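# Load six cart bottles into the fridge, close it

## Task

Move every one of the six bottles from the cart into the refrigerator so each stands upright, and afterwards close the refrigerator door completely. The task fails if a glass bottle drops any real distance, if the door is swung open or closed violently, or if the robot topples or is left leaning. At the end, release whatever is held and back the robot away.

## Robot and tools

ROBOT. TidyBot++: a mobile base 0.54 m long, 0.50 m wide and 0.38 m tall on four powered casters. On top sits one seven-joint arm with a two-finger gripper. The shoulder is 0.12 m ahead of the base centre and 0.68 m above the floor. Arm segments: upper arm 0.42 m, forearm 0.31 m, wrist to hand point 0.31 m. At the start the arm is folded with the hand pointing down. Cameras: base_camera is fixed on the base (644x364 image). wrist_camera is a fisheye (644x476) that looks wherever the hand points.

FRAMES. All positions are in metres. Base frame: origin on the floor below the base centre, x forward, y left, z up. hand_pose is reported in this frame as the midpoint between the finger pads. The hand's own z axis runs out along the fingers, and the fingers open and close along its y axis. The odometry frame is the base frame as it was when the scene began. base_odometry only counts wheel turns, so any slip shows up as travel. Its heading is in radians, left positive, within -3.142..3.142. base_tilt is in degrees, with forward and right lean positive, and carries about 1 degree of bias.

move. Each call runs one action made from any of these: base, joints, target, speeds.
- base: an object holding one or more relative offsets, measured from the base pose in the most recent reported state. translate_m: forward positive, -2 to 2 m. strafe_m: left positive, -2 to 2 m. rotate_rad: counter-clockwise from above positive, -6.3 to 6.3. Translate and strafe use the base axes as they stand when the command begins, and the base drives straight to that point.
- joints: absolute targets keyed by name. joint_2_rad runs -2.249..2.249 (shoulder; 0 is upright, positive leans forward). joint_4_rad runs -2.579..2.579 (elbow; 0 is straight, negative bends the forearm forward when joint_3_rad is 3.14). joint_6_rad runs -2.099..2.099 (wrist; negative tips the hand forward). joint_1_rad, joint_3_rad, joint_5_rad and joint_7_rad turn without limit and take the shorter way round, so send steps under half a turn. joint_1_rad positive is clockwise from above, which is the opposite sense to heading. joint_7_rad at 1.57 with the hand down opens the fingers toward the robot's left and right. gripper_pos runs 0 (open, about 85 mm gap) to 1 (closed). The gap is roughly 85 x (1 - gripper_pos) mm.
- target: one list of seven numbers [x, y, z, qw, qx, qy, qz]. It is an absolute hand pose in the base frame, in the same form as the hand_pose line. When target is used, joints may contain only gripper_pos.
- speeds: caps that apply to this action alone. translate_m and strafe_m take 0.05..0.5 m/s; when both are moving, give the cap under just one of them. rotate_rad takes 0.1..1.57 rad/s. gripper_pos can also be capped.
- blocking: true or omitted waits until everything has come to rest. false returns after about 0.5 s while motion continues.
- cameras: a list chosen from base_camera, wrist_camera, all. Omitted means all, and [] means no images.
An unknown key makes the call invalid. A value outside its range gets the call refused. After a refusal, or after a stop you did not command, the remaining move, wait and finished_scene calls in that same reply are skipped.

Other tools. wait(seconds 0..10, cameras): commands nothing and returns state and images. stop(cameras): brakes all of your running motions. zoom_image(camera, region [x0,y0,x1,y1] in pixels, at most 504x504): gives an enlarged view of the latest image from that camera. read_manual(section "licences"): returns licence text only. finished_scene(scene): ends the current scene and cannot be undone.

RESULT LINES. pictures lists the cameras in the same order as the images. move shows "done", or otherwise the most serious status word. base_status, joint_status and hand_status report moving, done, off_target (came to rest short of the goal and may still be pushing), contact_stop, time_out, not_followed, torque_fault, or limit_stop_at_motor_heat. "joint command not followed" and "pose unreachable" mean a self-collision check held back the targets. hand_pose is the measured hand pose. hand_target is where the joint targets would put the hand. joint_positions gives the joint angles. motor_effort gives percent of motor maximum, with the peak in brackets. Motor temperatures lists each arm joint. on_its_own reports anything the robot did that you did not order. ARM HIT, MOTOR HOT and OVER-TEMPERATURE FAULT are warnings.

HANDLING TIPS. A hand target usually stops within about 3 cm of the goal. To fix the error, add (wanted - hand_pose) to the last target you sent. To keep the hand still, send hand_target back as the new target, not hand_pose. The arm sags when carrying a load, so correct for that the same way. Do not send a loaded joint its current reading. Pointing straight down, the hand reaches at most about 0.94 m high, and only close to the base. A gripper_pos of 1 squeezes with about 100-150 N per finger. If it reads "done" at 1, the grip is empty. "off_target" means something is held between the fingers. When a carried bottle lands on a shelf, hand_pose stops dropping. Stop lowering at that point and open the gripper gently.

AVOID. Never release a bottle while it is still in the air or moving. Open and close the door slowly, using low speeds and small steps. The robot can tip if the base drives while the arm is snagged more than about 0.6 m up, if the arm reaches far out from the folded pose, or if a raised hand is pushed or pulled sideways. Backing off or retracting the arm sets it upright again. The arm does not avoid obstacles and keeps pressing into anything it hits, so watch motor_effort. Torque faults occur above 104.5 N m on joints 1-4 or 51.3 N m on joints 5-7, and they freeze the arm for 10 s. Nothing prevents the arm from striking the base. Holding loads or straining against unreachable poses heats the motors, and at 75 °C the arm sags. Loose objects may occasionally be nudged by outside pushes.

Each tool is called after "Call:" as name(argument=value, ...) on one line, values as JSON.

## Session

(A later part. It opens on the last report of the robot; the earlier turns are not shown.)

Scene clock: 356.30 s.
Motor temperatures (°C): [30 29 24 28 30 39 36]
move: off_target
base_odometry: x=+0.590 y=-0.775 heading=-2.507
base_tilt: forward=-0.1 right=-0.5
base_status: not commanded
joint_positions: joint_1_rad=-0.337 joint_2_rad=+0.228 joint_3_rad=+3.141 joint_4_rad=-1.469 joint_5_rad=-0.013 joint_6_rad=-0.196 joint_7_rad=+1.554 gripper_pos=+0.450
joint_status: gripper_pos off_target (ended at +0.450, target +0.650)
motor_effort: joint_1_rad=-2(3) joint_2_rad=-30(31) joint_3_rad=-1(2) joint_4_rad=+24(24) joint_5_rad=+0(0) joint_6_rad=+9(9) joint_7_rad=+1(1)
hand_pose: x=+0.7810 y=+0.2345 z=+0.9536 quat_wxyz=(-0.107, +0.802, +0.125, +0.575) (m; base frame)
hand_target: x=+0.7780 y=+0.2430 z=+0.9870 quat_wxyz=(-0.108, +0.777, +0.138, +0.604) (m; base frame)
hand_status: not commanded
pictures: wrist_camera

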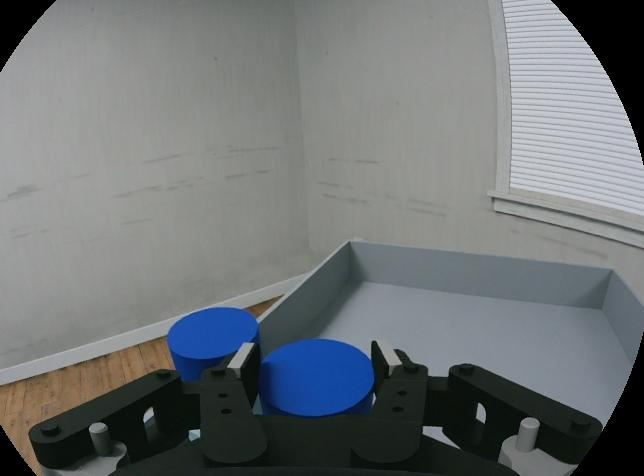

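Gripped (z 0.9536 → shelf contact ≈1.080). Lift.

Call:
move(joints={"gripper_pos":0.75}, cameras=[])

Call:
move(joints={"joint_2_rad":0.195,"joint_4_rad":-1.34,"joint_6_rad":-0.245}, cameras=[])

Call:
move(joints={"joint_2_rad":0.19,"joint_4_rad":-0.88,"joint_6_rad":-0.63}, cameras=["wrist_camera"])

Scene clock: 357.17 s.
Motor temperatures (°C): [30 29 24 28 30 39 36]
move: off_target
base_odometry: x=+0.590 y=-0.775 heading=-2.507
base_tilt: forward=+0.0 right=-0.5
base_status: not commanded
joint_positions: joint_1_rad=-0.337 joint_2_rad=+0.228 joint_3_rad=+3.141 joint_4_rad=-1.469 joint_5_rad=-0.013 joint_6_rad=-0.196 joint_7_rad=+1.554 gripper_pos=+0.450
joint_status: gripper_pos off_target (ended at +0.450, target +0.750)
motor_effort: joint_1_rad=-2(2) joint_2_rad=-30(31) joint_3_rad=-1(1) joint_4_rad=+24(24) joint_5_rad=+0(0) joint_6_rad=+9(9) joint_7_rad=+1(1)
hand_pose: x=+0.7810 y=+0.2345 z=+0.9536 quat_wxyz=(-0.107, +0.802, +0.125, +0.575) (m; base frame)
hand_target: x=+0.7780 y=+0.2430 z=+0.9870 quat_wxyz=(-0.108, +0.777, +0.138, +0.604) (m; base frame)
hand_status: not commanded
pictures: none
No camera images: "cameras" was empty.

Scene clock: 358.17 s.
Motor temperatures (°C): [30 29 24 28 30 39 36]
move: off_target
base_odometry: x=+0.590 y=-0.775 heading=-2.507
base_tilt: forward=-0.1 right=-0.4
base_status: not commanded
joint_positions: joint_1_rad=-0.337 joint_2_rad=+0.240 joint_3_rad=+3.141 joint_4_rad=-1.383 joint_5_rad=-0.013 joint_6_rad=-0.253 joint_7_rad=+1.554 gripper_pos=+0.450
joint_status: joint_2_rad off_target (ended at +0.240, target +0.195); joint_4_rad off_target (ended at -1.383, target -1.340); the others done
motor_effort: joint_1_rad=-2(2) joint_2_rad=-36(38) joint_3_rad=-1(2) joint_4_rad=+27(29) joint_5_rad=-1(1) joint_6_rad=+12(13) joint_7_rad=+1(1)
hand_pose: x=+0.7889 y=+0.2375 z=+0.9808 quat_wxyz=(-0.109, +0.797, +0.125, +0.581) (m; base frame)
hand_target: x=+0.7759 y=+0.2423 z=+1.0412 quat_wxyz=(-0.110, +0.765, +0.135, +0.620) (m; base frame)
hand_status: not commanded
pictures: none
No camera images: "cameras" was empty.

Scene clock: 360.10 s.
Motor temperatures (°C): [30 29 24 28 30 39 36]
move: off_target
base_odometry: x=+0.590 y=-0.775 heading=-2.507
base_tilt: forward=-0.1 right=-0.4
base_status: not commanded
joint_positions: joint_1_rad=-0.339 joint_2_rad=+0.232 joint_3_rad=+3.141 joint_4_rad=-0.920 joint_5_rad=-0.013 joint_6_rad=-0.624 joint_7_rad=+1.554 gripper_pos=+0.450
joint_status: joint_2_rad off_target (ended at +0.232, target +0.190); joint_4_rad off_target (ended at -0.920, target -0.880); the others done
motor_effort: joint_1_rad=+0(3) joint_2_rad=-35(39) joint_3_rad=+1(2) joint_4_rad=+26(30) joint_5_rad=+0(1) joint_6_rad=+12(13) joint_7_rad=+1(1)
hand_pose: x=+0.7673 y=+0.2327 z=+1.1558 quat_wxyz=(-0.118, +0.766, +0.123, +0.620) (m; base frame)
hand_target: x=+0.7419 y=+0.2297 z=+1.2058 quat_wxyz=(-0.116, +0.740, +0.131, +0.650) (m; base frame)
hand_status: not commanded
pictures: wrist_camera

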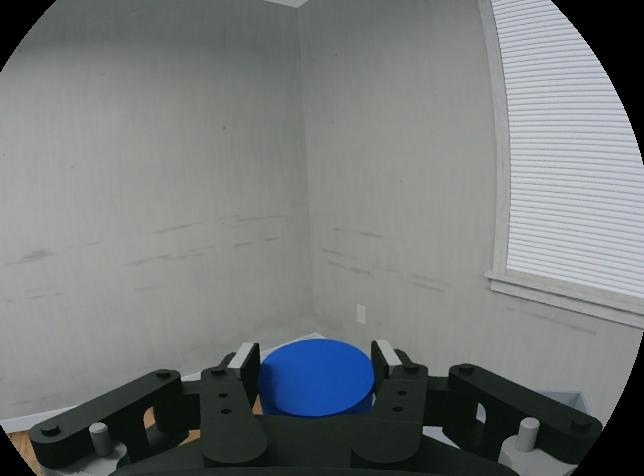

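Call:
move(base={"translate_m":-0.267,"strafe_m":-0.147}, speeds={"translate_m":0.3}, joints={"joint_1_rad":0,"joint_2_rad":-0.5,"joint_4_rad":-1.48,"joint_6_rad":-0.87}, cameras=[])

Call:
move(base={"rotate_rad":2.636}, speeds={"rotate_rad":1.2}, cameras=["base_camera"])

Scene clock: 362.80 s.
Motor temperatures (°C): [30 29 24 28 30 39 36]
move: done
base_odometry: x=+0.718 y=-0.498 heading=-2.506
base_tilt: forward=+0.0 right=-0.5
base_status: done
joint_positions: joint_1_rad=-0.017 joint_2_rad=-0.483 joint_3_rad=+3.141 joint_4_rad=-1.478 joint_5_rad=-0.013 joint_6_rad=-0.865 joint_7_rad=+1.554 gripper_pos=+0.450
joint_status: all done
motor_effort: joint_1_rad=+0(2) joint_2_rad=-5(41) joint_3_rad=+1(3) joint_4_rad=+24(28) joint_5_rad=+0(1) joint_6_rad=+11(13) joint_7_rad=+1(1)
hand_pose: x=+0.4853 y=+0.0108 z=+1.1368 quat_wxyz=(-0.016, +0.802, +0.000, +0.598) (m; base frame)
hand_target: x=+0.4776 y=+0.0022 z=+1.1404 quat_wxyz=(+0.000, +0.799, +0.000, +0.602) (m; base frame)
hand_status: not commanded
pictures: none
No camera images: "cameras" was empty.

Scene clock: 366.03 s.
Motor temperatures (°C): [30 29 24 28 30 39 36]
move: done
base_odometry: x=+0.718 y=-0.498 heading=+0.129
base_tilt: forward=-0.1 right=-0.5
base_status: done
joint_positions: joint_1_rad=-0.013 joint_2_rad=-0.483 joint_3_rad=+3.141 joint_4_rad=-1.479 joint_5_rad=-0.013 joint_6_rad=-0.865 joint_7_rad=+1.554 gripper_pos=+0.450
joint_status: not commanded
motor_effort: joint_1_rad=+0(1) joint_2_rad=-6(7) joint_3_rad=+1(3) joint_4_rad=+24(26) joint_5_rad=+0(1) joint_6_rad=+12(12) joint_7_rad=+1(1)
hand_pose: x=+0.4854 y=+0.0091 z=+1.1363 quat_wxyz=(-0.015, +0.802, -0.002, +0.597) (m; base frame)
hand_target: x=+0.4776 y=+0.0022 z=+1.1404 quat_wxyz=(+0.000, +0.799, +0.000, +0.602) (m; base frame)
hand_status: not commanded
pictures: base_camera

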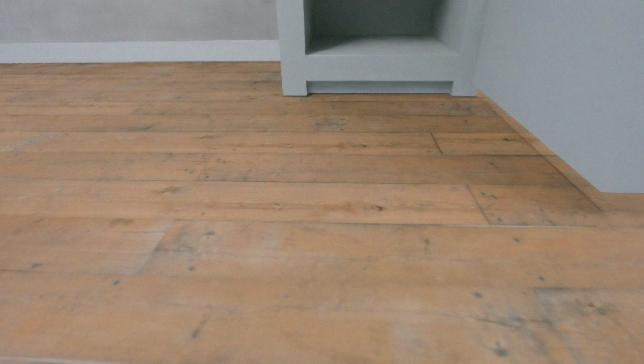

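Call:
move(base={"translate_m":0.5,"strafe_m":-0.108}, speeds={"translate_m":0.3}, joints={"joint_1_rad":0.2,"joint_2_rad":0.205,"joint_4_rad":-0.76,"joint_6_rad":-0.78}, cameras=["wrist_camera"])

Scene clock: 369.00 s.
Motor temperatures (°C): [30 29 24 28 30 39 36]
move: off_target
base_odometry: x=+1.228 y=-0.540 heading=+0.130
base_tilt: forward=-0.1 right=-0.4
base_status: done
joint_positions: joint_1_rad=+0.184 joint_2_rad=+0.252 joint_3_rad=+3.141 joint_4_rad=-0.802 joint_5_rad=-0.013 joint_6_rad=-0.856 joint_7_rad=+1.554 gripper_pos=+0.450
joint_status: joint_2_rad off_target (ended at +0.252, target +0.205); joint_4_rad off_target (ended at -0.802, target -0.760); the others done
motor_effort: joint_1_rad=+0(1) joint_2_rad=-34(38) joint_3_rad=+0(2) joint_4_rad=+25(26) joint_5_rad=+0(1) joint_6_rad=+11(13) joint_7_rad=+1(1)
hand_pose: x=+0.7803 y=-0.1186 z=+1.1410 quat_wxyz=(+0.042, +0.812, -0.082, +0.576) (m; base frame)
hand_target: x=+0.7571 y=-0.1271 z=+1.2188 quat_wxyz=(+0.063, +0.762, -0.076, +0.640) (m; base frame)
hand_status: not commanded
pictures: wrist_camera

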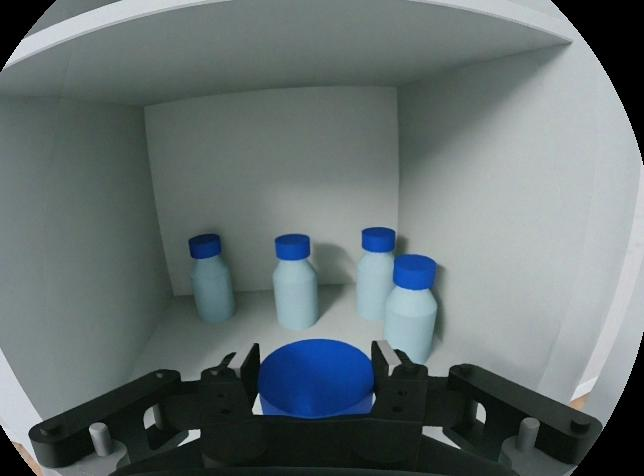

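Call:
move(base={"translate_m":0.198,"strafe_m":-0.025}, speeds={"translate_m":0.15}, cameras=["wrist_camera"])

Call:
move(joints={"joint_1_rad":0.2,"joint_2_rad":0.195,"joint_4_rad":-0.95,"joint_6_rad":-0.62}, cameras=[])

Call:
move(joints={"joint_2_rad":0.175,"joint_4_rad":-1.02,"joint_6_rad":-0.56}, cameras=["wrist_camera"])

Scene clock: 371.87 s.
Motor temperatures (°C): [30 29 24 28 30 39 36]
move: done
base_odometry: x=+1.428 y=-0.540 heading=+0.130
base_tilt: forward=-0.1 right=-0.4
base_status: done
joint_positions: joint_1_rad=+0.185 joint_2_rad=+0.252 joint_3_rad=+3.141 joint_4_rad=-0.799 joint_5_rad=-0.013 joint_6_rad=-0.854 joint_7_rad=+1.554 gripper_pos=+0.450
joint_status: not commanded
motor_effort: joint_1_rad=+0(2) joint_2_rad=-35(38) joint_3_rad=+0(2) joint_4_rad=+25(26) joint_5_rad=+0(1) joint_6_rad=+11(12) joint_7_rad=+1(1)
hand_pose: x=+0.7801 y=-0.1193 z=+1.1435 quat_wxyz=(+0.043, +0.811, -0.083, +0.578) (m; base frame)
hand_target: x=+0.7571 y=-0.1271 z=+1.2188 quat_wxyz=(+0.063, +0.762, -0.076, +0.640) (m; base frame)
hand_status: not commanded
pictures: wrist_camera

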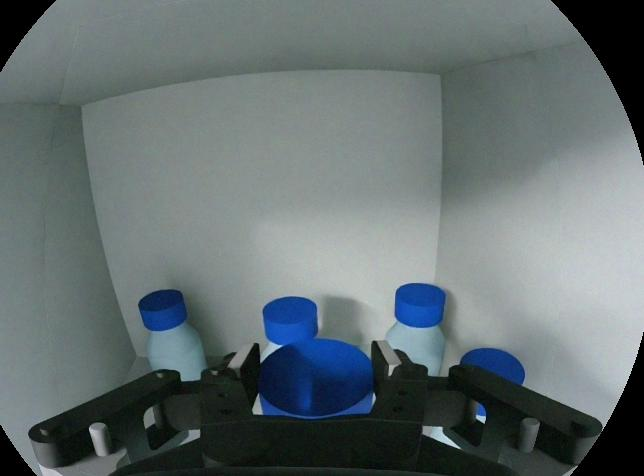

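Scene clock: 373.33 s.
Motor temperatures (°C): [30 29 24 28 30 39 36]
move: off_target
base_odometry: x=+1.428 y=-0.540 heading=+0.130
base_tilt: forward=-0.1 right=-0.5
base_status: not commanded
joint_positions: joint_1_rad=+0.185 joint_2_rad=+0.245 joint_3_rad=+3.141 joint_4_rad=-0.955 joint_5_rad=-0.013 joint_6_rad=-0.701 joint_7_rad=+1.554 gripper_pos=+0.450
joint_status: joint_2_rad off_target (ended at +0.245, target +0.195); the others done
motor_effort: joint_1_rad=+0(1) joint_2_rad=-35(37) joint_3_rad=+0(1) joint_4_rad=+26(28) joint_5_rad=+0(0) joint_6_rad=+11(13) joint_7_rad=+1(1)
hand_pose: x=+0.7974 y=-0.1229 z=+1.1027 quat_wxyz=(+0.043, +0.810, -0.083, +0.579) (m; base frame)
hand_target: x=+0.7793 y=-0.1315 z=+1.1644 quat_wxyz=(+0.063, +0.768, -0.077, +0.632) (m; base frame)
hand_status: not commanded
pictures: none
No camera images: "cameras" was empty.

Scene clock: 374.40 s.
Motor temperatures (°C): [30 29 24 28 30 39 36]
move: off_target
base_odometry: x=+1.428 y=-0.540 heading=+0.130
base_tilt: forward=+0.0 right=-0.4
base_status: not commanded
joint_positions: joint_1_rad=+0.185 joint_2_rad=+0.230 joint_3_rad=+3.141 joint_4_rad=-1.022 joint_5_rad=-0.013 joint_6_rad=-0.640 joint_7_rad=+1.554 gripper_pos=+0.450
joint_status: joint_2_rad off_target (ended at +0.230, target +0.175); the others done
motor_effort: joint_1_rad=+0(1) joint_2_rad=-35(37) joint_3_rad=+0(1) joint_4_rad=+26(27) joint_5_rad=+0(0) joint_6_rad=+11(12) joint_7_rad=+1(1)
hand_pose: x=+0.7977 y=-0.1232 z=+1.0919 quat_wxyz=(+0.043, +0.807, -0.083, +0.584) (m; base frame)
hand_target: x=+0.7778 y=-0.1312 z=+1.1545 quat_wxyz=(+0.063, +0.765, -0.077, +0.636) (m; base frame)
hand_status: not commanded
pictures: wrist_camera

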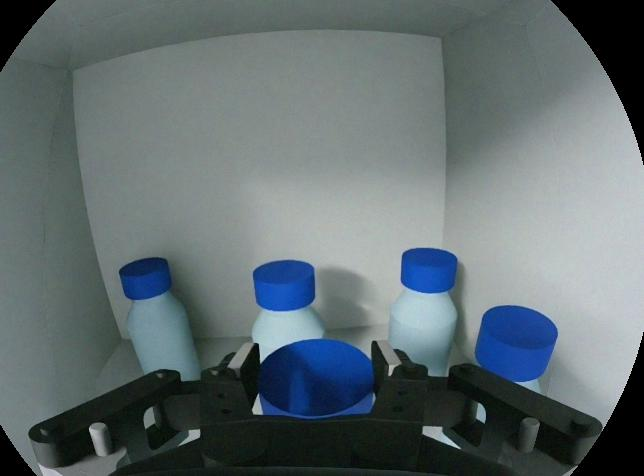

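Call:
move(joints={"joint_2_rad":0.165,"joint_4_rad":-1.06,"joint_6_rad":-0.53}, cameras=[])

Call:
move(joints={"joint_2_rad":0.158,"joint_4_rad":-1.10,"joint_6_rad":-0.51}, cameras=[])

Call:
move(joints={"joint_2_rad":0.153,"joint_4_rad":-1.14,"joint_6_rad":-0.50}, cameras=["wrist_camera"])

Scene clock: 375.63 s.
Motor temperatures (°C): [30 29 24 28 30 39 36]
move: off_target
base_odometry: x=+1.428 y=-0.540 heading=+0.130
base_tilt: forward=+0.0 right=-0.4
base_status: not commanded
joint_positions: joint_1_rad=+0.185 joint_2_rad=+0.220 joint_3_rad=+3.141 joint_4_rad=-1.062 joint_5_rad=-0.013 joint_6_rad=-0.608 joint_7_rad=+1.554 gripper_pos=+0.450
joint_status: joint_2_rad off_target (ended at +0.220, target +0.165); the others done
motor_effort: joint_1_rad=+0(0) joint_2_rad=-34(37) joint_3_rad=+0(1) joint_4_rad=+26(28) joint_5_rad=+0(0) joint_6_rad=+11(12) joint_7_rad=+1(1)
hand_pose: x=+0.7965 y=-0.1231 z=+1.0844 quat_wxyz=(+0.043, +0.806, -0.084, +0.584) (m; base frame)
hand_target: x=+0.7770 y=-0.1310 z=+1.1464 quat_wxyz=(+0.063, +0.765, -0.077, +0.636) (m; base frame)
hand_status: not commanded
pictures: none
No camera images: "cameras" was empty.

Scene clock: 376.33 s.
Motor temperatures (°C): [30 29 24 28 30 39 36]
move: off_target
base_odometry: x=+1.428 y=-0.540 heading=+0.130
base_tilt: forward=+0.0 right=-0.4
base_status: not commanded
joint_positions: joint_1_rad=+0.185 joint_2_rad=+0.208 joint_3_rad=+3.141 joint_4_rad=-1.095 joint_5_rad=-0.013 joint_6_rad=-0.580 joint_7_rad=+1.554 gripper_pos=+0.450
joint_status: joint_2_rad off_target (ended at +0.208, target +0.158); the others done
motor_effort: joint_1_rad=+0(1) joint_2_rad=-35(35) joint_3_rad=+0(1) joint_4_rad=+27(27) joint_5_rad=+0(0) joint_6_rad=+11(12) joint_7_rad=+1(1)
hand_pose: x=+0.7943 y=-0.1228 z=+1.0807 quat_wxyz=(+0.044, +0.804, -0.084, +0.587) (m; base frame)
hand_target: x=+0.7766 y=-0.1310 z=+1.1331 quat_wxyz=(+0.062, +0.769, -0.077, +0.631) (m; base frame)
hand_status: not commanded
pictures: none
No camera images: "cameras" was empty.

Scene clock: 377.07 s.
Motor temperatures (°C): [30 29 24 28 30 39 36]
move: off_target
base_odometry: x=+1.428 y=-0.540 heading=+0.130
base_tilt: forward=-0.1 right=-0.5
base_status: not commanded
joint_positions: joint_1_rad=+0.185 joint_2_rad=+0.192 joint_3_rad=+3.141 joint_4_rad=-1.126 joint_5_rad=-0.013 joint_6_rad=-0.556 joint_7_rad=+1.554 gripper_pos=+0.450
joint_status: joint_2_rad off_target (ended at +0.192, target +0.153); the others done
motor_effort: joint_1_rad=+0(1) joint_2_rad=-31(35) joint_3_rad=+0(1) joint_4_rad=+23(26) joint_5_rad=+0(1) joint_6_rad=+9(12) joint_7_rad=+1(1)
hand_pose: x=+0.7899 y=-0.1221 z=+1.0801 quat_wxyz=(+0.044, +0.802, -0.083, +0.590) (m; base frame)
hand_target: x=+0.7762 y=-0.1309 z=+1.1153 quat_wxyz=(+0.061, +0.777, -0.078, +0.621) (m; base frame)
hand_status: not commanded
pictures: wrist_camera

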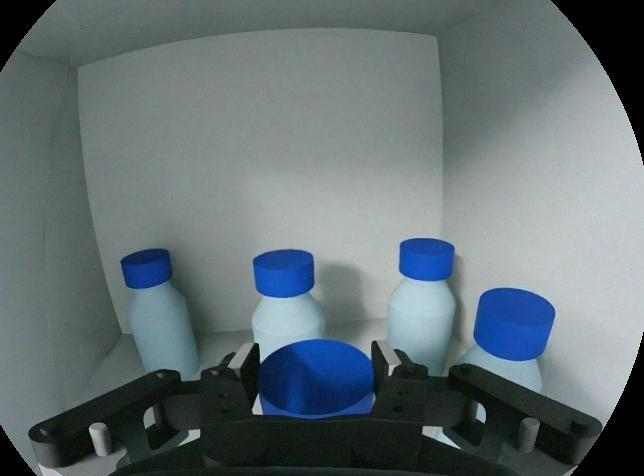

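Call:
move(joints={"joint_2_rad":0.15,"joint_4_rad":-1.18,"joint_6_rad":-0.52}, cameras=[])

Call:
move(joints={"gripper_pos":0.36}, cameras=[])

Call:
move(joints={"gripper_pos":0.25}, cameras=["wrist_camera"])

Scene clock: 378.10 s.
Motor temperatures (°C): [30 29 24 28 30 39 36]
move: done
base_odometry: x=+1.428 y=-0.540 heading=+0.130
base_tilt: forward=-0.1 right=-0.4
base_status: not commanded
joint_positions: joint_1_rad=+0.185 joint_2_rad=+0.173 joint_3_rad=+3.141 joint_4_rad=-1.151 joint_5_rad=-0.013 joint_6_rad=-0.553 joint_7_rad=+1.554 gripper_pos=+0.450
joint_status: all done
motor_effort: joint_1_rad=+0(1) joint_2_rad=-27(32) joint_3_rad=+0(1) joint_4_rad=+21(25) joint_5_rad=+0(1) joint_6_rad=+7(10) joint_7_rad=+2(2)
hand_pose: x=+0.7822 y=-0.1206 z=+1.0797 quat_wxyz=(+0.044, +0.802, -0.083, +0.590) (m; base frame)
hand_target: x=+0.7735 y=-0.1303 z=+1.0870 quat_wxyz=(+0.059, +0.795, -0.079, +0.599) (m; base frame)
hand_status: not commanded
pictures: none
No camera images: "cameras" was empty.

Scene clock: 378.90 s.
Motor temperatures (°C): [30 29 24 28 30 39 36]
move: done
base_odometry: x=+1.428 y=-0.540 heading=+0.130
base_tilt: forward=-0.1 right=-0.4
base_status: not commanded
joint_positions: joint_1_rad=+0.185 joint_2_rad=+0.173 joint_3_rad=+3.141 joint_4_rad=-1.155 joint_5_rad=-0.013 joint_6_rad=-0.553 joint_7_rad=+1.554 gripper_pos=+0.360
joint_status: all done
motor_effort: joint_1_rad=+0(1) joint_2_rad=-28(29) joint_3_rad=+1(1) joint_4_rad=+22(23) joint_5_rad=+0(1) joint_6_rad=+8(8) joint_7_rad=+1(1)
hand_pose: x=+0.7821 y=-0.1207 z=+1.0770 quat_wxyz=(+0.044, +0.803, -0.084, +0.588) (m; base frame)
hand_target: x=+0.7735 y=-0.1303 z=+1.0870 quat_wxyz=(+0.059, +0.795, -0.079, +0.599) (m; base frame)
hand_status: not commanded
pictures: none
No camera images: "cameras" was empty.

Scene clock: 379.43 s.
Motor temperatures (°C): [30 29 24 28 30 39 36]
move: done
base_odometry: x=+1.428 y=-0.540 heading=+0.130
base_tilt: forward=-0.1 right=-0.5
base_status: not commanded
joint_positions: joint_1_rad=+0.185 joint_2_rad=+0.173 joint_3_rad=+3.141 joint_4_rad=-1.155 joint_5_rad=-0.013 joint_6_rad=-0.553 joint_7_rad=+1.554 gripper_pos=+0.250
joint_status: all done
motor_effort: joint_1_rad=+0(1) joint_2_rad=-28(28) joint_3_rad=+0(1) joint_4_rad=+22(22) joint_5_rad=+0(0) joint_6_rad=+8(8) joint_7_rad=+1(1)
hand_pose: x=+0.7821 y=-0.1207 z=+1.0770 quat_wxyz=(+0.044, +0.803, -0.084, +0.588) (m; base frame)
hand_target: x=+0.7735 y=-0.1303 z=+1.0870 quat_wxyz=(+0.059, +0.795, -0.079, +0.599) (m; base frame)
hand_status: not commanded
pictures: wrist_camera

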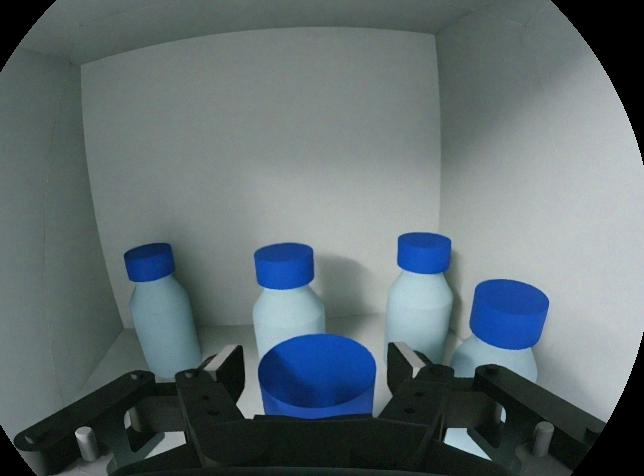

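Call:
move(base={"translate_m":-0.1,"strafe_m":0.018}, speeds={"translate_m":0.1}, cameras=["wrist_camera"])

Scene clock: 381.17 s.
Motor temperatures (°C): [30 29 24 28 30 39 36]
move: done
base_odometry: x=+1.326 y=-0.535 heading=+0.130
base_tilt: forward=-0.1 right=-0.5
base_status: done
joint_positions: joint_1_rad=+0.186 joint_2_rad=+0.164 joint_3_rad=+3.141 joint_4_rad=-1.157 joint_5_rad=-0.013 joint_6_rad=-0.553 joint_7_rad=+1.554 gripper_pos=+0.250
joint_status: not commanded
motor_effort: joint_1_rad=+0(1) joint_2_rad=-28(31) joint_3_rad=+0(1) joint_4_rad=+22(23) joint_5_rad=+0(0) joint_6_rad=+8(8) joint_7_rad=+1(1)
hand_pose: x=+0.7783 y=-0.1205 z=+1.0823 quat_wxyz=(+0.044, +0.801, -0.084, +0.591) (m; base frame)
hand_target: x=+0.7735 y=-0.1303 z=+1.0870 quat_wxyz=(+0.059, +0.795, -0.079, +0.599) (m; base frame)
hand_status: not commanded
pictures: wrist_camera

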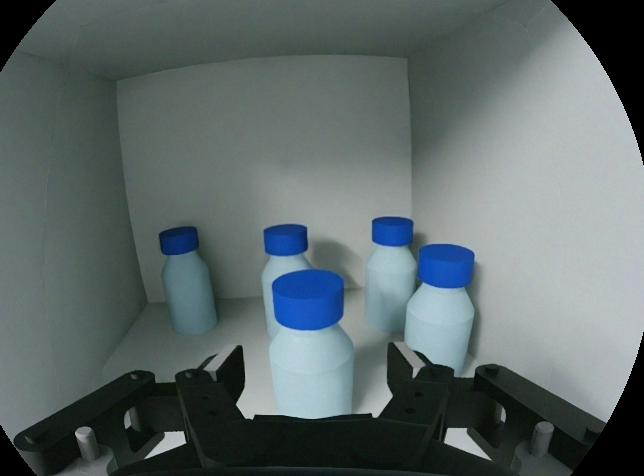

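Call:
move(base={"translate_m":-0.555,"strafe_m":0.037}, blocking=false, cameras=[])

Call:
wait(seconds=0.7, cameras=[])

Call:
move(joints={"joint_1_rad":0,"joint_2_rad":-0.6,"joint_4_rad":-2.0,"joint_6_rad":-0.4}, cameras=[])

Call:
move(base={"rotate_rad":-2.636}, speeds={"rotate_rad":1.2}, cameras=[])

Scene clock: 382.70 s.
Motor temperatures (°C): [30 29 24 28 30 39 36]
move: moving
base_odometry: x=+1.262 y=-0.538 heading=+0.130
base_tilt: forward=-0.1 right=-0.4
base_status: translate_m moving; strafe_m moving
joint_positions: joint_1_rad=+0.186 joint_2_rad=+0.168 joint_3_rad=+3.141 joint_4_rad=-1.157 joint_5_rad=-0.013 joint_6_rad=-0.553 joint_7_rad=+1.554 gripper_pos=+0.250
joint_status: not commanded
motor_effort: joint_1_rad=+0(1) joint_2_rad=-30(31) joint_3_rad=+0(1) joint_4_rad=+22(23) joint_5_rad=+0(0) joint_6_rad=+8(8) joint_7_rad=+1(1)
hand_pose: x=+0.7802 y=-0.1208 z=+1.0787 quat_wxyz=(+0.044, +0.803, -0.084, +0.589) (m; base frame)
hand_target: x=+0.7735 y=-0.1303 z=+1.0870 quat_wxyz=(+0.059, +0.795, -0.079, +0.599) (m; base frame)
hand_status: not commanded
pictures: none
No camera images: "cameras" was empty.

Scene clock: 383.40 s.
Motor temperatures (°C): [30 29 24 28 30 39 36]
earlier move: moving
base_odometry: x=+0.974 y=-0.556 heading=+0.130
base_tilt: forward=-0.1 right=-0.4
base_status: translate_m moving; strafe_m moving
joint_positions: joint_1_rad=+0.186 joint_2_rad=+0.165 joint_3_rad=+3.141 joint_4_rad=-1.158 joint_5_rad=-0.013 joint_6_rad=-0.553 joint_7_rad=+1.554 gripper_pos=+0.250
joint_status: not commanded
motor_effort: joint_1_rad=-1(1) joint_2_rad=-26(31) joint_3_rad=+0(1) joint_4_rad=+23(23) joint_5_rad=+0(0) joint_6_rad=+8(8) joint_7_rad=+1(1)
hand_pose: x=+0.7790 y=-0.1206 z=+1.0806 quat_wxyz=(+0.044, +0.802, -0.084, +0.590) (m; base frame)
hand_target: x=+0.7735 y=-0.1303 z=+1.0870 quat_wxyz=(+0.059, +0.795, -0.079, +0.599) (m; base frame)
hand_status: not commanded
wait: 0.70 s; no rest
pictures: none
No camera images: "cameras" was empty.

Scene clock: 385.50 s.
Motor temperatures (°C): [30 29 24 28 30 39 36]
move: done
base_odometry: x=+0.771 y=-0.570 heading=+0.130
base_tilt: forward=-0.1 right=-0.4
base_status: done
joint_positions: joint_1_rad=+0.018 joint_2_rad=-0.591 joint_3_rad=+3.141 joint_4_rad=-1.976 joint_5_rad=-0.013 joint_6_rad=-0.454 joint_7_rad=+1.554 gripper_pos=+0.250
joint_status: all done
motor_effort: joint_1_rad=+0(2) joint_2_rad=-2(27) joint_3_rad=+1(2) joint_4_rad=+22(24) joint_5_rad=+0(0) joint_6_rad=+8(9) joint_7_rad=+1(1)
hand_pose: x=+0.4937 y=-0.0038 z=+1.0069 quat_wxyz=(-0.005, +0.795, -0.017, +0.606) (m; base frame)
hand_target: x=+0.4943 y=+0.0021 z=+1.0118 quat_wxyz=(+0.000, +0.783, +0.000, +0.622) (m; base frame)
hand_status: not commanded
pictures: none
No camera images: "cameras" was empty.

Scene clock: 388.73 s.
Motor temperatures (°C): [30 29 24 28 30 39 36]
move: done
base_odometry: x=+0.770 y=-0.570 heading=-2.506
base_tilt: forward=-0.1 right=-0.4
base_status: done
joint_positions: joint_1_rad=+0.014 joint_2_rad=-0.591 joint_3_rad=+3.141 joint_4_rad=-1.976 joint_5_rad=-0.013 joint_6_rad=-0.452 joint_7_rad=+1.554 gripper_pos=+0.250
joint_status: not commanded
motor_effort: joint_1_rad=+0(1) joint_2_rad=-1(3) joint_3_rad=+1(4) joint_4_rad=+22(23) joint_5_rad=+0(1) joint_6_rad=+8(8) joint_7_rad=+1(1)
hand_pose: x=+0.4938 y=-0.0022 z=+1.0075 quat_wxyz=(-0.006, +0.794, -0.015, +0.607) (m; base frame)
hand_target: x=+0.4943 y=+0.0021 z=+1.0118 quat_wxyz=(+0.000, +0.783, +0.000, +0.622) (m; base frame)
hand_status: not commanded
pictures: none
No camera images: "cameras" was empty.

Call:
move(base={"translate_m":0.179,"strafe_m":0.076}, speeds={"translate_m":0.25}, joints={"joint_1_rad":-0.35,"joint_2_rad":0.21,"joint_4_rad":-1.455,"joint_6_rad":-0.155,"gripper_pos":0.28}, cameras=["wrist_camera"])

Scene clock: 391.23 s.
Motor temperatures (°C): [30 29 24 28 30 39 36]
move: done
base_odometry: x=+0.671 y=-0.737 heading=-2.507
base_tilt: forward=-0.1 right=-0.5
base_status: done
joint_positions: joint_1_rad=-0.335 joint_2_rad=+0.219 joint_3_rad=+3.141 joint_4_rad=-1.475 joint_5_rad=-0.013 joint_6_rad=-0.210 joint_7_rad=+1.554 gripper_pos=+0.280
joint_status: all done
motor_effort: joint_1_rad=+0(1) joint_2_rad=-30(32) joint_3_rad=+1(1) joint_4_rad=+22(24) joint_5_rad=+0(0) joint_6_rad=+8(9) joint_7_rad=+1(1)
hand_pose: x=+0.7771 y=+0.2312 z=+0.9522 quat_wxyz=(-0.106, +0.805, +0.125, +0.570) (m; base frame)
hand_target: x=+0.7780 y=+0.2430 z=+0.9870 quat_wxyz=(-0.108, +0.777, +0.138, +0.604) (m; base frame)
hand_status: not commanded
pictures: wrist_camera

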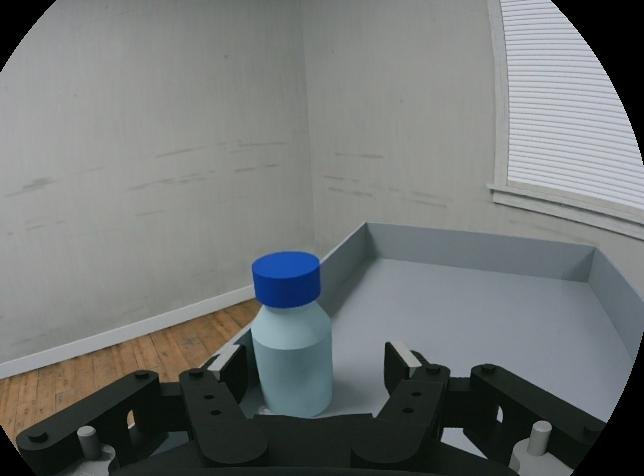

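Call:
move(base={"translate_m":0.0587,"strafe_m":0.0435}, speeds={"translate_m":0.1}, cameras=["wrist_camera"])

Scene clock: 393.07 s.
Motor temperatures (°C): [30 29 24 28 30 39 36]
move: done
base_odometry: x=+0.650 y=-0.807 heading=-2.507
base_tilt: forward=-0.1 right=-0.4
base_status: done
joint_positions: joint_1_rad=-0.336 joint_2_rad=+0.224 joint_3_rad=+3.141 joint_4_rad=-1.473 joint_5_rad=-0.013 joint_6_rad=-0.206 joint_7_rad=+1.554 gripper_pos=+0.280
joint_status: not commanded
motor_effort: joint_1_rad=+0(2) joint_2_rad=-30(32) joint_3_rad=+0(1) joint_4_rad=+22(23) joint_5_rad=+0(0) joint_6_rad=+8(8) joint_7_rad=+1(1)
hand_pose: x=+0.7787 y=+0.2329 z=+0.9512 quat_wxyz=(-0.106, +0.804, +0.125, +0.571) (m; base frame)
hand_target: x=+0.7780 y=+0.2430 z=+0.9870 quat_wxyz=(-0.108, +0.777, +0.138, +0.604) (m; base frame)
hand_status: not commanded
pictures: wrist_camera

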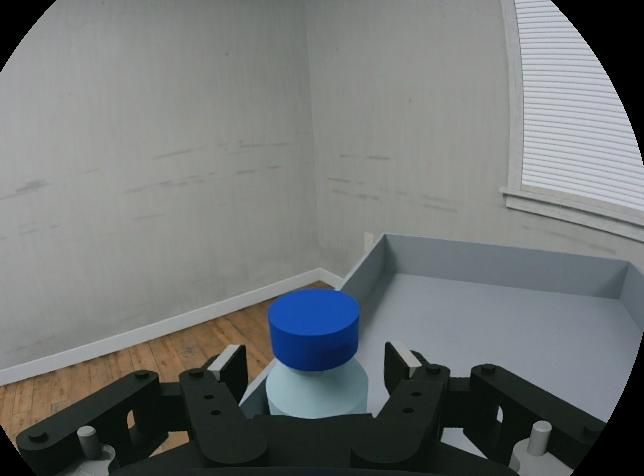

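Call:
move(base={"translate_m":0.0385,"strafe_m":0.014}, speeds={"translate_m":0.08}, cameras=["wrist_camera"])

Call:
move(joints={"gripper_pos":0.65}, cameras=["wrist_camera"])

Scene clock: 394.40 s.
Motor temperatures (°C): [30 29 24 28 30 39 36]
move: done
base_odometry: x=+0.627 y=-0.841 heading=-2.507
base_tilt: forward=-0.1 right=-0.4
base_status: done
joint_positions: joint_1_rad=-0.337 joint_2_rad=+0.225 joint_3_rad=+3.141 joint_4_rad=-1.472 joint_5_rad=-0.013 joint_6_rad=-0.205 joint_7_rad=+1.554 gripper_pos=+0.280
joint_status: not commanded
motor_effort: joint_1_rad=+0(3) joint_2_rad=-30(33) joint_3_rad=+1(2) joint_4_rad=+23(23) joint_5_rad=+0(0) joint_6_rad=+8(8) joint_7_rad=+1(1)
hand_pose: x=+0.7791 y=+0.2335 z=+0.9517 quat_wxyz=(-0.107, +0.804, +0.126, +0.571) (m; base frame)
hand_target: x=+0.7780 y=+0.2430 z=+0.9870 quat_wxyz=(-0.108, +0.777, +0.138, +0.604) (m; base frame)
hand_status: not commanded
pictures: wrist_camera

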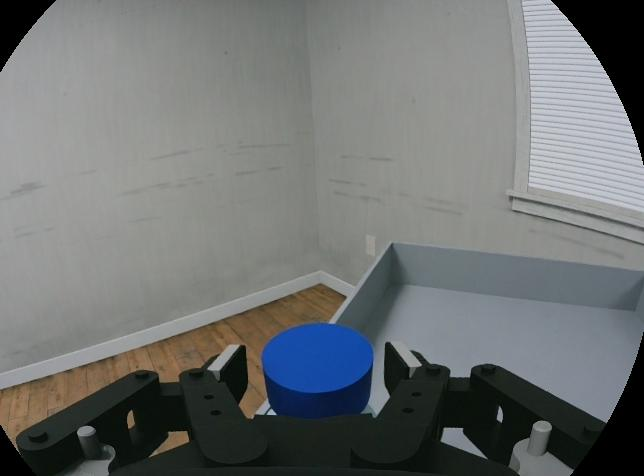

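Scene clock: 395.13 s.
Motor temperatures (°C): [30 29 24 28 30 39 36]
move: done
base_odometry: x=+0.627 y=-0.841 heading=-2.507
base_tilt: forward=-0.1 right=-0.5
base_status: not commanded
joint_positions: joint_1_rad=-0.338 joint_2_rad=+0.222 joint_3_rad=+3.141 joint_4_rad=-1.470 joint_5_rad=-0.013 joint_6_rad=-0.203 joint_7_rad=+1.554 gripper_pos=+0.650
joint_status: all done
motor_effort: joint_1_rad=+0(1) joint_2_rad=-29(30) joint_3_rad=+1(2) joint_4_rad=+22(23) joint_5_rad=+0(1) joint_6_rad=+8(8) joint_7_rad=+1(1)
hand_pose: x=+0.7787 y=+0.2340 z=+0.9549 quat_wxyz=(-0.107, +0.802, +0.126, +0.574) (m; base frame)
hand_target: x=+0.7780 y=+0.2430 z=+0.9870 quat_wxyz=(-0.108, +0.777, +0.138, +0.604) (m; base frame)
hand_status: not commanded
pictures: wrist_camera

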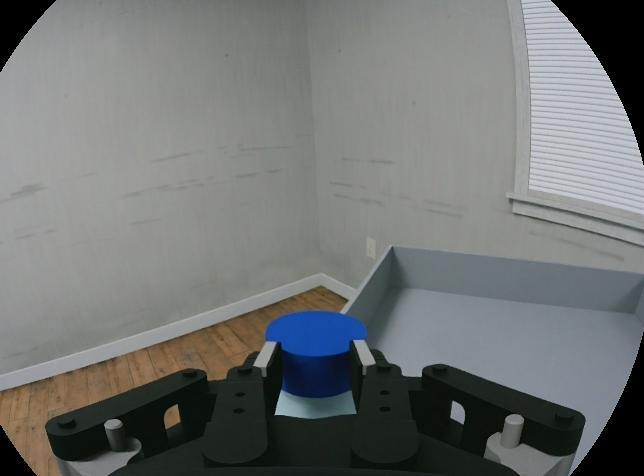

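Call:
move(joints={"gripper_pos":0.28}, cameras=["wrist_camera"])

Scene clock: 400.90 s.
Motor temperatures (°C): [30 29 24 28 30 39 36]
move: done
base_odometry: x=+0.627 y=-0.841 heading=-2.507
base_tilt: forward=-0.1 right=-0.5
base_status: not commanded
joint_positions: joint_1_rad=-0.339 joint_2_rad=+0.222 joint_3_rad=+3.141 joint_4_rad=-1.470 joint_5_rad=-0.013 joint_6_rad=-0.203 joint_7_rad=+1.554 gripper_pos=+0.280
joint_status: all done
motor_effort: joint_1_rad=+0(1) joint_2_rad=-30(31) joint_3_rad=+1(2) joint_4_rad=+22(23) joint_5_rad=+0(0) joint_6_rad=+8(8) joint_7_rad=+1(1)
hand_pose: x=+0.7783 y=+0.2351 z=+0.9549 quat_wxyz=(-0.108, +0.802, +0.126, +0.574) (m; base frame)
hand_target: x=+0.7780 y=+0.2430 z=+0.9870 quat_wxyz=(-0.108, +0.777, +0.138, +0.604) (m; base frame)
hand_status: not commanded
pictures: wrist_camera

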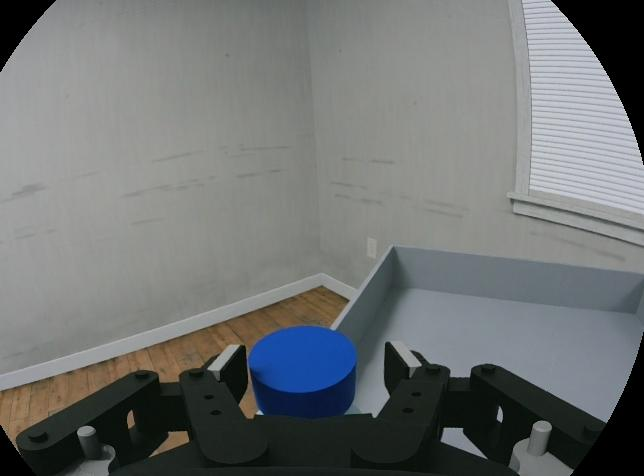

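Call:
move(base={"translate_m":0.012,"strafe_m":0.0107}, speeds={"translate_m":0.08}, cameras=["wrist_camera"])

Scene clock: 401.90 s.
Motor temperatures (°C): [30 29 24 28 30 39 36]
move: done
base_odometry: x=+0.624 y=-0.857 heading=-2.507
base_tilt: forward=-0.1 right=-0.5
base_status: done
joint_positions: joint_1_rad=-0.340 joint_2_rad=+0.227 joint_3_rad=+3.141 joint_4_rad=-1.469 joint_5_rad=-0.013 joint_6_rad=-0.202 joint_7_rad=+1.554 gripper_pos=+0.280
joint_status: not commanded
motor_effort: joint_1_rad=+0(3) joint_2_rad=-30(32) joint_3_rad=+0(2) joint_4_rad=+22(23) joint_5_rad=+0(0) joint_6_rad=+8(9) joint_7_rad=+1(1)
hand_pose: x=+0.7795 y=+0.2363 z=+0.9523 quat_wxyz=(-0.108, +0.803, +0.127, +0.572) (m; base frame)
hand_target: x=+0.7780 y=+0.2430 z=+0.9870 quat_wxyz=(-0.108, +0.777, +0.138, +0.604) (m; base frame)
hand_status: not commanded
pictures: wrist_camera

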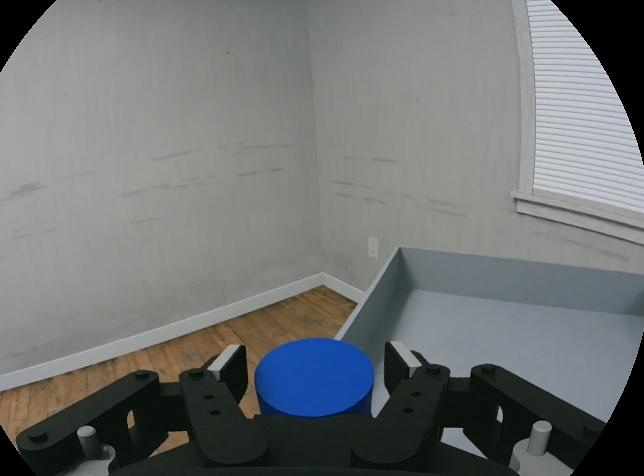

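Call:
move(joints={"gripper_pos":0.65}, cameras=["wrist_camera"])

Scene clock: 402.80 s.
Motor temperatures (°C): [30 29 24 28 30 39 36]
move: off_target
base_odometry: x=+0.624 y=-0.857 heading=-2.507
base_tilt: forward=-0.1 right=-0.5
base_status: not commanded
joint_positions: joint_1_rad=-0.341 joint_2_rad=+0.227 joint_3_rad=+3.141 joint_4_rad=-1.469 joint_5_rad=-0.013 joint_6_rad=-0.201 joint_7_rad=+1.554 gripper_pos=+0.449
joint_status: gripper_pos off_target (ended at +0.449, target +0.650)
motor_effort: joint_1_rad=+0(1) joint_2_rad=-30(31) joint_3_rad=+1(1) joint_4_rad=+23(24) joint_5_rad=+0(0) joint_6_rad=+9(9) joint_7_rad=+1(1)
hand_pose: x=+0.7795 y=+0.2363 z=+0.9528 quat_wxyz=(-0.108, +0.803, +0.127, +0.573) (m; base frame)
hand_target: x=+0.7780 y=+0.2430 z=+0.9870 quat_wxyz=(-0.108, +0.777, +0.138, +0.604) (m; base frame)
hand_status: not commanded
pictures: wrist_camera

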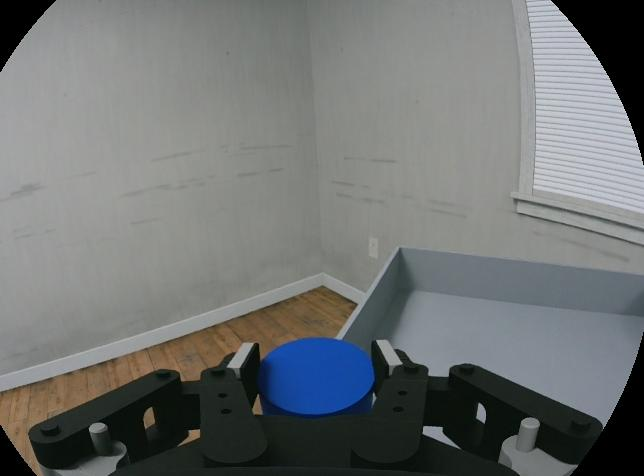

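Call:
move(joints={"gripper_pos":0.75}, cameras=[])

Call:
move(joints={"joint_2_rad":0.195,"joint_4_rad":-1.34,"joint_6_rad":-0.245}, cameras=[])

Call:
move(joints={"joint_2_rad":0.19,"joint_4_rad":-0.88,"joint_6_rad":-0.63}, cameras=["wrist_camera"])

Call:
move(base={"translate_m":-0.2886,"strafe_m":-0.2333}, speeds={"translate_m":0.3}, joints={"joint_1_rad":0,"joint_2_rad":-0.5,"joint_4_rad":-1.48,"joint_6_rad":-0.87}, cameras=[])

Call:
move(base={"rotate_rad":2.636}, speeds={"rotate_rad":1.2}, cameras=["base_camera"])

Scene clock: 403.87 s.
Motor temperatures (°C): [30 29 24 28 30 39 36]
move: off_target
base_odometry: x=+0.624 y=-0.857 heading=-2.507
base_tilt: forward=-0.1 right=-0.4
base_status: not commanded
joint_positions: joint_1_rad=-0.341 joint_2_rad=+0.227 joint_3_rad=+3.141 joint_4_rad=-1.469 joint_5_rad=-0.013 joint_6_rad=-0.201 joint_7_rad=+1.554 gripper_pos=+0.449
joint_status: gripper_pos off_target (ended at +0.449, target +0.750)
motor_effort: joint_1_rad=+0(0) joint_2_rad=-30(31) joint_3_rad=+1(1) joint_4_rad=+23(24) joint_5_rad=+0(0) joint_6_rad=+9(9) joint_7_rad=+1(1)
hand_pose: x=+0.7795 y=+0.2363 z=+0.9528 quat_wxyz=(-0.108, +0.803, +0.127, +0.573) (m; base frame)
hand_target: x=+0.7780 y=+0.2430 z=+0.9870 quat_wxyz=(-0.108, +0.777, +0.138, +0.604) (m; base frame)
hand_status: not commanded
pictures: none
No camera images: "cameras" was empty.

Scene clock: 404.83 s.
Motor temperatures (°C): [30 29 24 28 30 39 36]
move: off_target
base_odometry: x=+0.624 y=-0.857 heading=-2.507
base_tilt: forward=+0.0 right=-0.4
base_status: not commanded
joint_positions: joint_1_rad=-0.340 joint_2_rad=+0.244 joint_3_rad=+3.142 joint_4_rad=-1.401 joint_5_rad=-0.013 joint_6_rad=-0.270 joint_7_rad=+1.554 gripper_pos=+0.449
joint_status: joint_2_rad off_target (ended at +0.244, target +0.195); joint_4_rad off_target (ended at -1.401, target -1.340); the others done
motor_effort: joint_1_rad=-5(5) joint_2_rad=-38(40) joint_3_rad=-4(4) joint_4_rad=+31(31) joint_5_rad=-2(2) joint_6_rad=+14(15) joint_7_rad=+0(1)
hand_pose: x=+0.7858 y=+0.2382 z=+0.9618 quat_wxyz=(-0.107, +0.808, +0.128, +0.566) (m; base frame)
hand_target: x=+0.7759 y=+0.2423 z=+1.0412 quat_wxyz=(-0.110, +0.765, +0.135, +0.620) (m; base frame)
hand_status: not commanded
pictures: none
No camera images: "cameras" was empty.

Scene clock: 406.70 s.
Motor temperatures (°C): [30 29 24 28 30 39 36]
move: off_target
base_odometry: x=+0.624 y=-0.857 heading=-2.507
base_tilt: forward=-0.1 right=-0.4
base_status: not commanded
joint_positions: joint_1_rad=-0.346 joint_2_rad=+0.234 joint_3_rad=+3.143 joint_4_rad=-0.922 joint_5_rad=-0.013 joint_6_rad=-0.628 joint_7_rad=+1.554 gripper_pos=+0.449
joint_status: joint_2_rad off_target (ended at +0.234, target +0.190); joint_4_rad off_target (ended at -0.922, target -0.880); the others done
motor_effort: joint_1_rad=+0(6) joint_2_rad=-35(42) joint_3_rad=+0(5) joint_4_rad=+26(32) joint_5_rad=+0(3) joint_6_rad=+13(16) joint_7_rad=+1(1)
hand_pose: x=+0.7665 y=+0.2368 z=+1.1519 quat_wxyz=(-0.119, +0.768, +0.126, +0.616) (m; base frame)
hand_target: x=+0.7419 y=+0.2298 z=+1.2059 quat_wxyz=(-0.116, +0.740, +0.131, +0.650) (m; base frame)
hand_status: not commanded
pictures: wrist_camera

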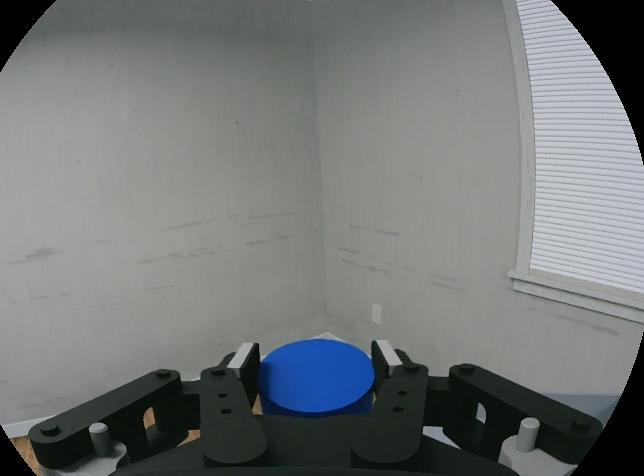

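Scene clock: 408.93 s.
Motor temperatures (°C): [30 29 24 28 30 39 36]
move: done
base_odometry: x=+0.718 y=-0.498 heading=-2.507
base_tilt: forward=-0.1 right=-0.5
base_status: done
joint_positions: joint_1_rad=-0.017 joint_2_rad=-0.489 joint_3_rad=+3.143 joint_4_rad=-1.481 joint_5_rad=-0.013 joint_6_rad=-0.871 joint_7_rad=+1.554 gripper_pos=+0.449
joint_status: all done
motor_effort: joint_1_rad=+0(3) joint_2_rad=-5(41) joint_3_rad=+1(2) joint_4_rad=+24(28) joint_5_rad=+0(1) joint_6_rad=+12(14) joint_7_rad=+1(1)
hand_pose: x=+0.4827 y=+0.0098 z=+1.1355 quat_wxyz=(-0.016, +0.803, -0.001, +0.596) (m; base frame)
hand_target: x=+0.4776 y=+0.0022 z=+1.1404 quat_wxyz=(+0.000, +0.799, +0.000, +0.602) (m; base frame)
hand_status: not commanded
pictures: none
No camera images: "cameras" was empty.

Scene clock: 412.17 s.
Motor temperatures (°C): [30 29 24 28 30 39 36]
move: done
base_odometry: x=+0.718 y=-0.498 heading=+0.129
base_tilt: forward=-0.1 right=-0.4
base_status: done
joint_positions: joint_1_rad=-0.013 joint_2_rad=-0.486 joint_3_rad=+3.143 joint_4_rad=-1.482 joint_5_rad=-0.013 joint_6_rad=-0.871 joint_7_rad=+1.554 gripper_pos=+0.449
joint_status: not commanded
motor_effort: joint_1_rad=+0(2) joint_2_rad=-5(8) joint_3_rad=+1(3) joint_4_rad=+25(26) joint_5_rad=+0(1) joint_6_rad=+12(12) joint_7_rad=+1(1)
hand_pose: x=+0.4842 y=+0.0084 z=+1.1336 quat_wxyz=(-0.015, +0.804, -0.002, +0.595) (m; base frame)
hand_target: x=+0.4776 y=+0.0022 z=+1.1404 quat_wxyz=(+0.000, +0.799, +0.000, +0.602) (m; base frame)
hand_status: not commanded
pictures: base_camera

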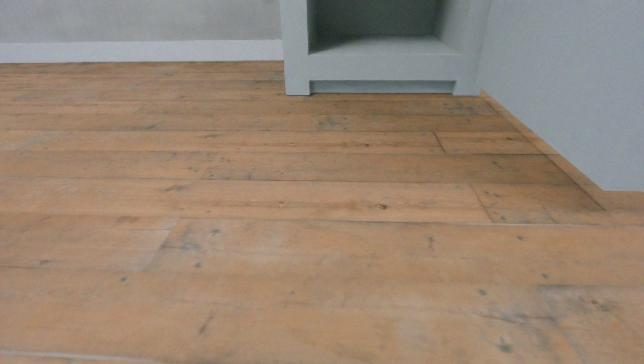

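Call:
move(base={"translate_m":0.5,"strafe_m":-0.108}, speeds={"translate_m":0.3}, joints={"joint_1_rad":0.0,"joint_2_rad":0.205,"joint_4_rad":-0.76,"joint_6_rad":-0.78}, cameras=["wrist_camera"])

Scene clock: 419.67 s.
Motor temperatures (°C): [30 29 24 28 30 39 36]
move: off_target
base_odometry: x=+1.227 y=-0.541 heading=+0.130
base_tilt: forward=-0.1 right=-0.5
base_status: done
joint_positions: joint_1_rad=-0.012 joint_2_rad=+0.257 joint_3_rad=+3.143 joint_4_rad=-0.806 joint_5_rad=-0.013 joint_6_rad=-0.860 joint_7_rad=+1.554 gripper_pos=+0.449
joint_status: joint_2_rad off_target (ended at +0.257, target +0.205); joint_4_rad off_target (ended at -0.806, target -0.760); the others done
motor_effort: joint_1_rad=+0(2) joint_2_rad=-35(39) joint_3_rad=+0(2) joint_4_rad=+26(27) joint_5_rad=+0(1) joint_6_rad=+12(14) joint_7_rad=+1(1)
hand_pose: x=+0.7929 y=+0.0122 z=+1.1343 quat_wxyz=(-0.014, +0.820, -0.003, +0.572) (m; base frame)
hand_target: x=+0.7696 y=+0.0022 z=+1.2188 quat_wxyz=(-0.001, +0.766, +0.000, +0.643) (m; base frame)
hand_status: not commanded
pictures: wrist_camera

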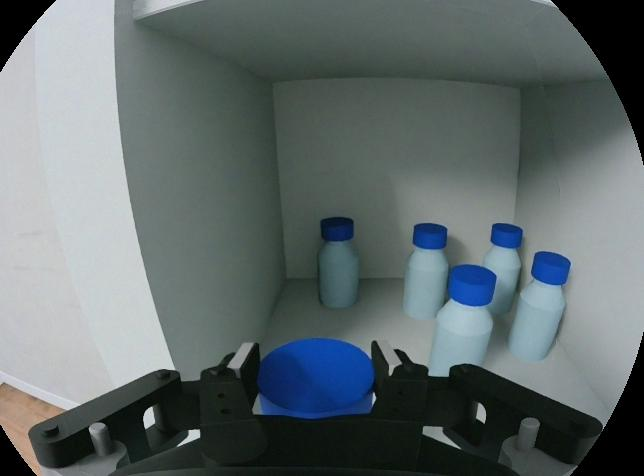

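Call:
move(base={"strafe_m":-0.034}, speeds={"strafe_m":0.15}, cameras=[])

Call:
move(base={"translate_m":0.197}, speeds={"translate_m":0.15}, cameras=["wrist_camera"])

Call:
move(joints={"joint_2_rad":0.195,"joint_4_rad":-0.95,"joint_6_rad":-0.62}, cameras=[])

Call:
move(joints={"joint_2_rad":0.175,"joint_4_rad":-1.02,"joint_6_rad":-0.56}, cameras=["wrist_camera"])

Scene clock: 421.57 s.
Motor temperatures (°C): [30 29 24 28 30 39 36]
move: done
base_odometry: x=+1.232 y=-0.575 heading=+0.130
base_tilt: forward=-0.1 right=-0.5
base_status: done
joint_positions: joint_1_rad=+0.001 joint_2_rad=+0.257 joint_3_rad=+3.142 joint_4_rad=-0.805 joint_5_rad=-0.013 joint_6_rad=-0.859 joint_7_rad=+1.554 gripper_pos=+0.449
joint_status: not commanded
motor_effort: joint_1_rad=-1(4) joint_2_rad=-35(37) joint_3_rad=+0(3) joint_4_rad=+26(26) joint_5_rad=+0(1) joint_6_rad=+12(12) joint_7_rad=+1(1)
hand_pose: x=+0.7928 y=+0.0028 z=+1.1350 quat_wxyz=(-0.010, +0.820, -0.008, +0.573) (m; base frame)
hand_target: x=+0.7696 y=+0.0022 z=+1.2188 quat_wxyz=(-0.001, +0.766, +0.000, +0.643) (m; base frame)
hand_status: not commanded
pictures: none
No camera images: "cameras" was empty.

Scene clock: 423.57 s.
Motor temperatures (°C): [30 29 24 28 30 39 36]
move: done
base_odometry: x=+1.428 y=-0.549 heading=+0.130
base_tilt: forward=-0.1 right=-0.4
base_status: done
joint_positions: joint_1_rad=+0.001 joint_2_rad=+0.257 joint_3_rad=+3.142 joint_4_rad=-0.802 joint_5_rad=-0.013 joint_6_rad=-0.858 joint_7_rad=+1.554 gripper_pos=+0.449
joint_status: not commanded
motor_effort: joint_1_rad=+0(1) joint_2_rad=-36(39) joint_3_rad=+1(1) joint_4_rad=+25(28) joint_5_rad=+0(1) joint_6_rad=+11(13) joint_7_rad=+1(1)
hand_pose: x=+0.7928 y=+0.0028 z=+1.1371 quat_wxyz=(-0.010, +0.818, -0.008, +0.575) (m; base frame)
hand_target: x=+0.7696 y=+0.0022 z=+1.2188 quat_wxyz=(-0.001, +0.766, +0.000, +0.643) (m; base frame)
hand_status: not commanded
pictures: wrist_camera

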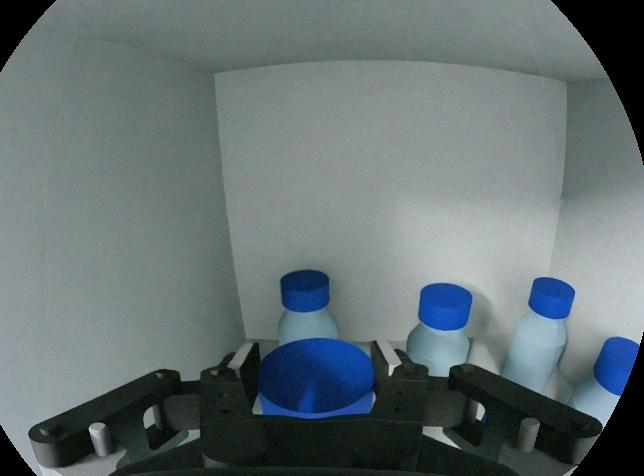

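Scene clock: 425.03 s.
Motor temperatures (°C): [30 29 24 28 30 39 36]
move: off_target
base_odometry: x=+1.428 y=-0.549 heading=+0.130
base_tilt: forward=+0.0 right=-0.5
base_status: not commanded
joint_positions: joint_1_rad=+0.001 joint_2_rad=+0.250 joint_3_rad=+3.142 joint_4_rad=-0.959 joint_5_rad=-0.013 joint_6_rad=-0.705 joint_7_rad=+1.554 gripper_pos=+0.449
joint_status: joint_2_rad off_target (ended at +0.250, target +0.195); the others done
motor_effort: joint_1_rad=+0(1) joint_2_rad=-35(39) joint_3_rad=+0(1) joint_4_rad=+27(29) joint_5_rad=+0(0) joint_6_rad=+12(13) joint_7_rad=+1(1)
hand_pose: x=+0.8101 y=+0.0023 z=+1.0959 quat_wxyz=(-0.010, +0.818, -0.009, +0.576) (m; base frame)
hand_target: x=+0.7922 y=+0.0023 z=+1.1644 quat_wxyz=(-0.001, +0.772, +0.000, +0.635) (m; base frame)
hand_status: not commanded
pictures: none
No camera images: "cameras" was empty.

Scene clock: 426.10 s.
Motor temperatures (°C): [30 29 24 28 30 39 36]
move: off_target
base_odometry: x=+1.428 y=-0.549 heading=+0.130
base_tilt: forward=-0.1 right=-0.4
base_status: not commanded
joint_positions: joint_1_rad=+0.001 joint_2_rad=+0.235 joint_3_rad=+3.142 joint_4_rad=-1.026 joint_5_rad=-0.013 joint_6_rad=-0.643 joint_7_rad=+1.554 gripper_pos=+0.449
joint_status: joint_2_rad off_target (ended at +0.235, target +0.175); the others done
motor_effort: joint_1_rad=+0(1) joint_2_rad=-35(38) joint_3_rad=+0(1) joint_4_rad=+27(28) joint_5_rad=+0(0) joint_6_rad=+12(13) joint_7_rad=+1(1)
hand_pose: x=+0.8104 y=+0.0021 z=+1.0852 quat_wxyz=(-0.010, +0.815, -0.010, +0.580) (m; base frame)
hand_target: x=+0.7907 y=+0.0023 z=+1.1545 quat_wxyz=(-0.001, +0.769, +0.000, +0.639) (m; base frame)
hand_status: not commanded
pictures: wrist_camera

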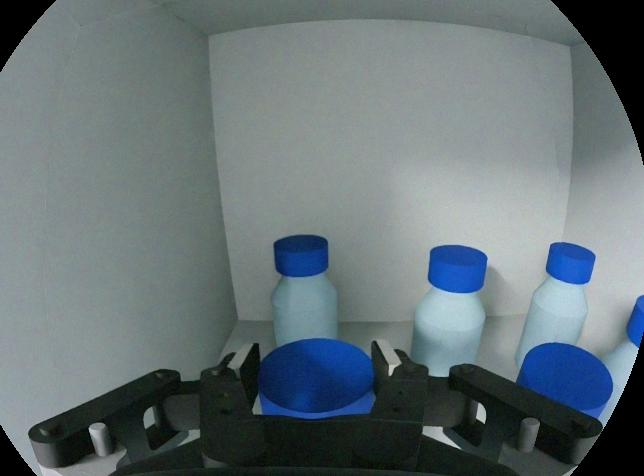

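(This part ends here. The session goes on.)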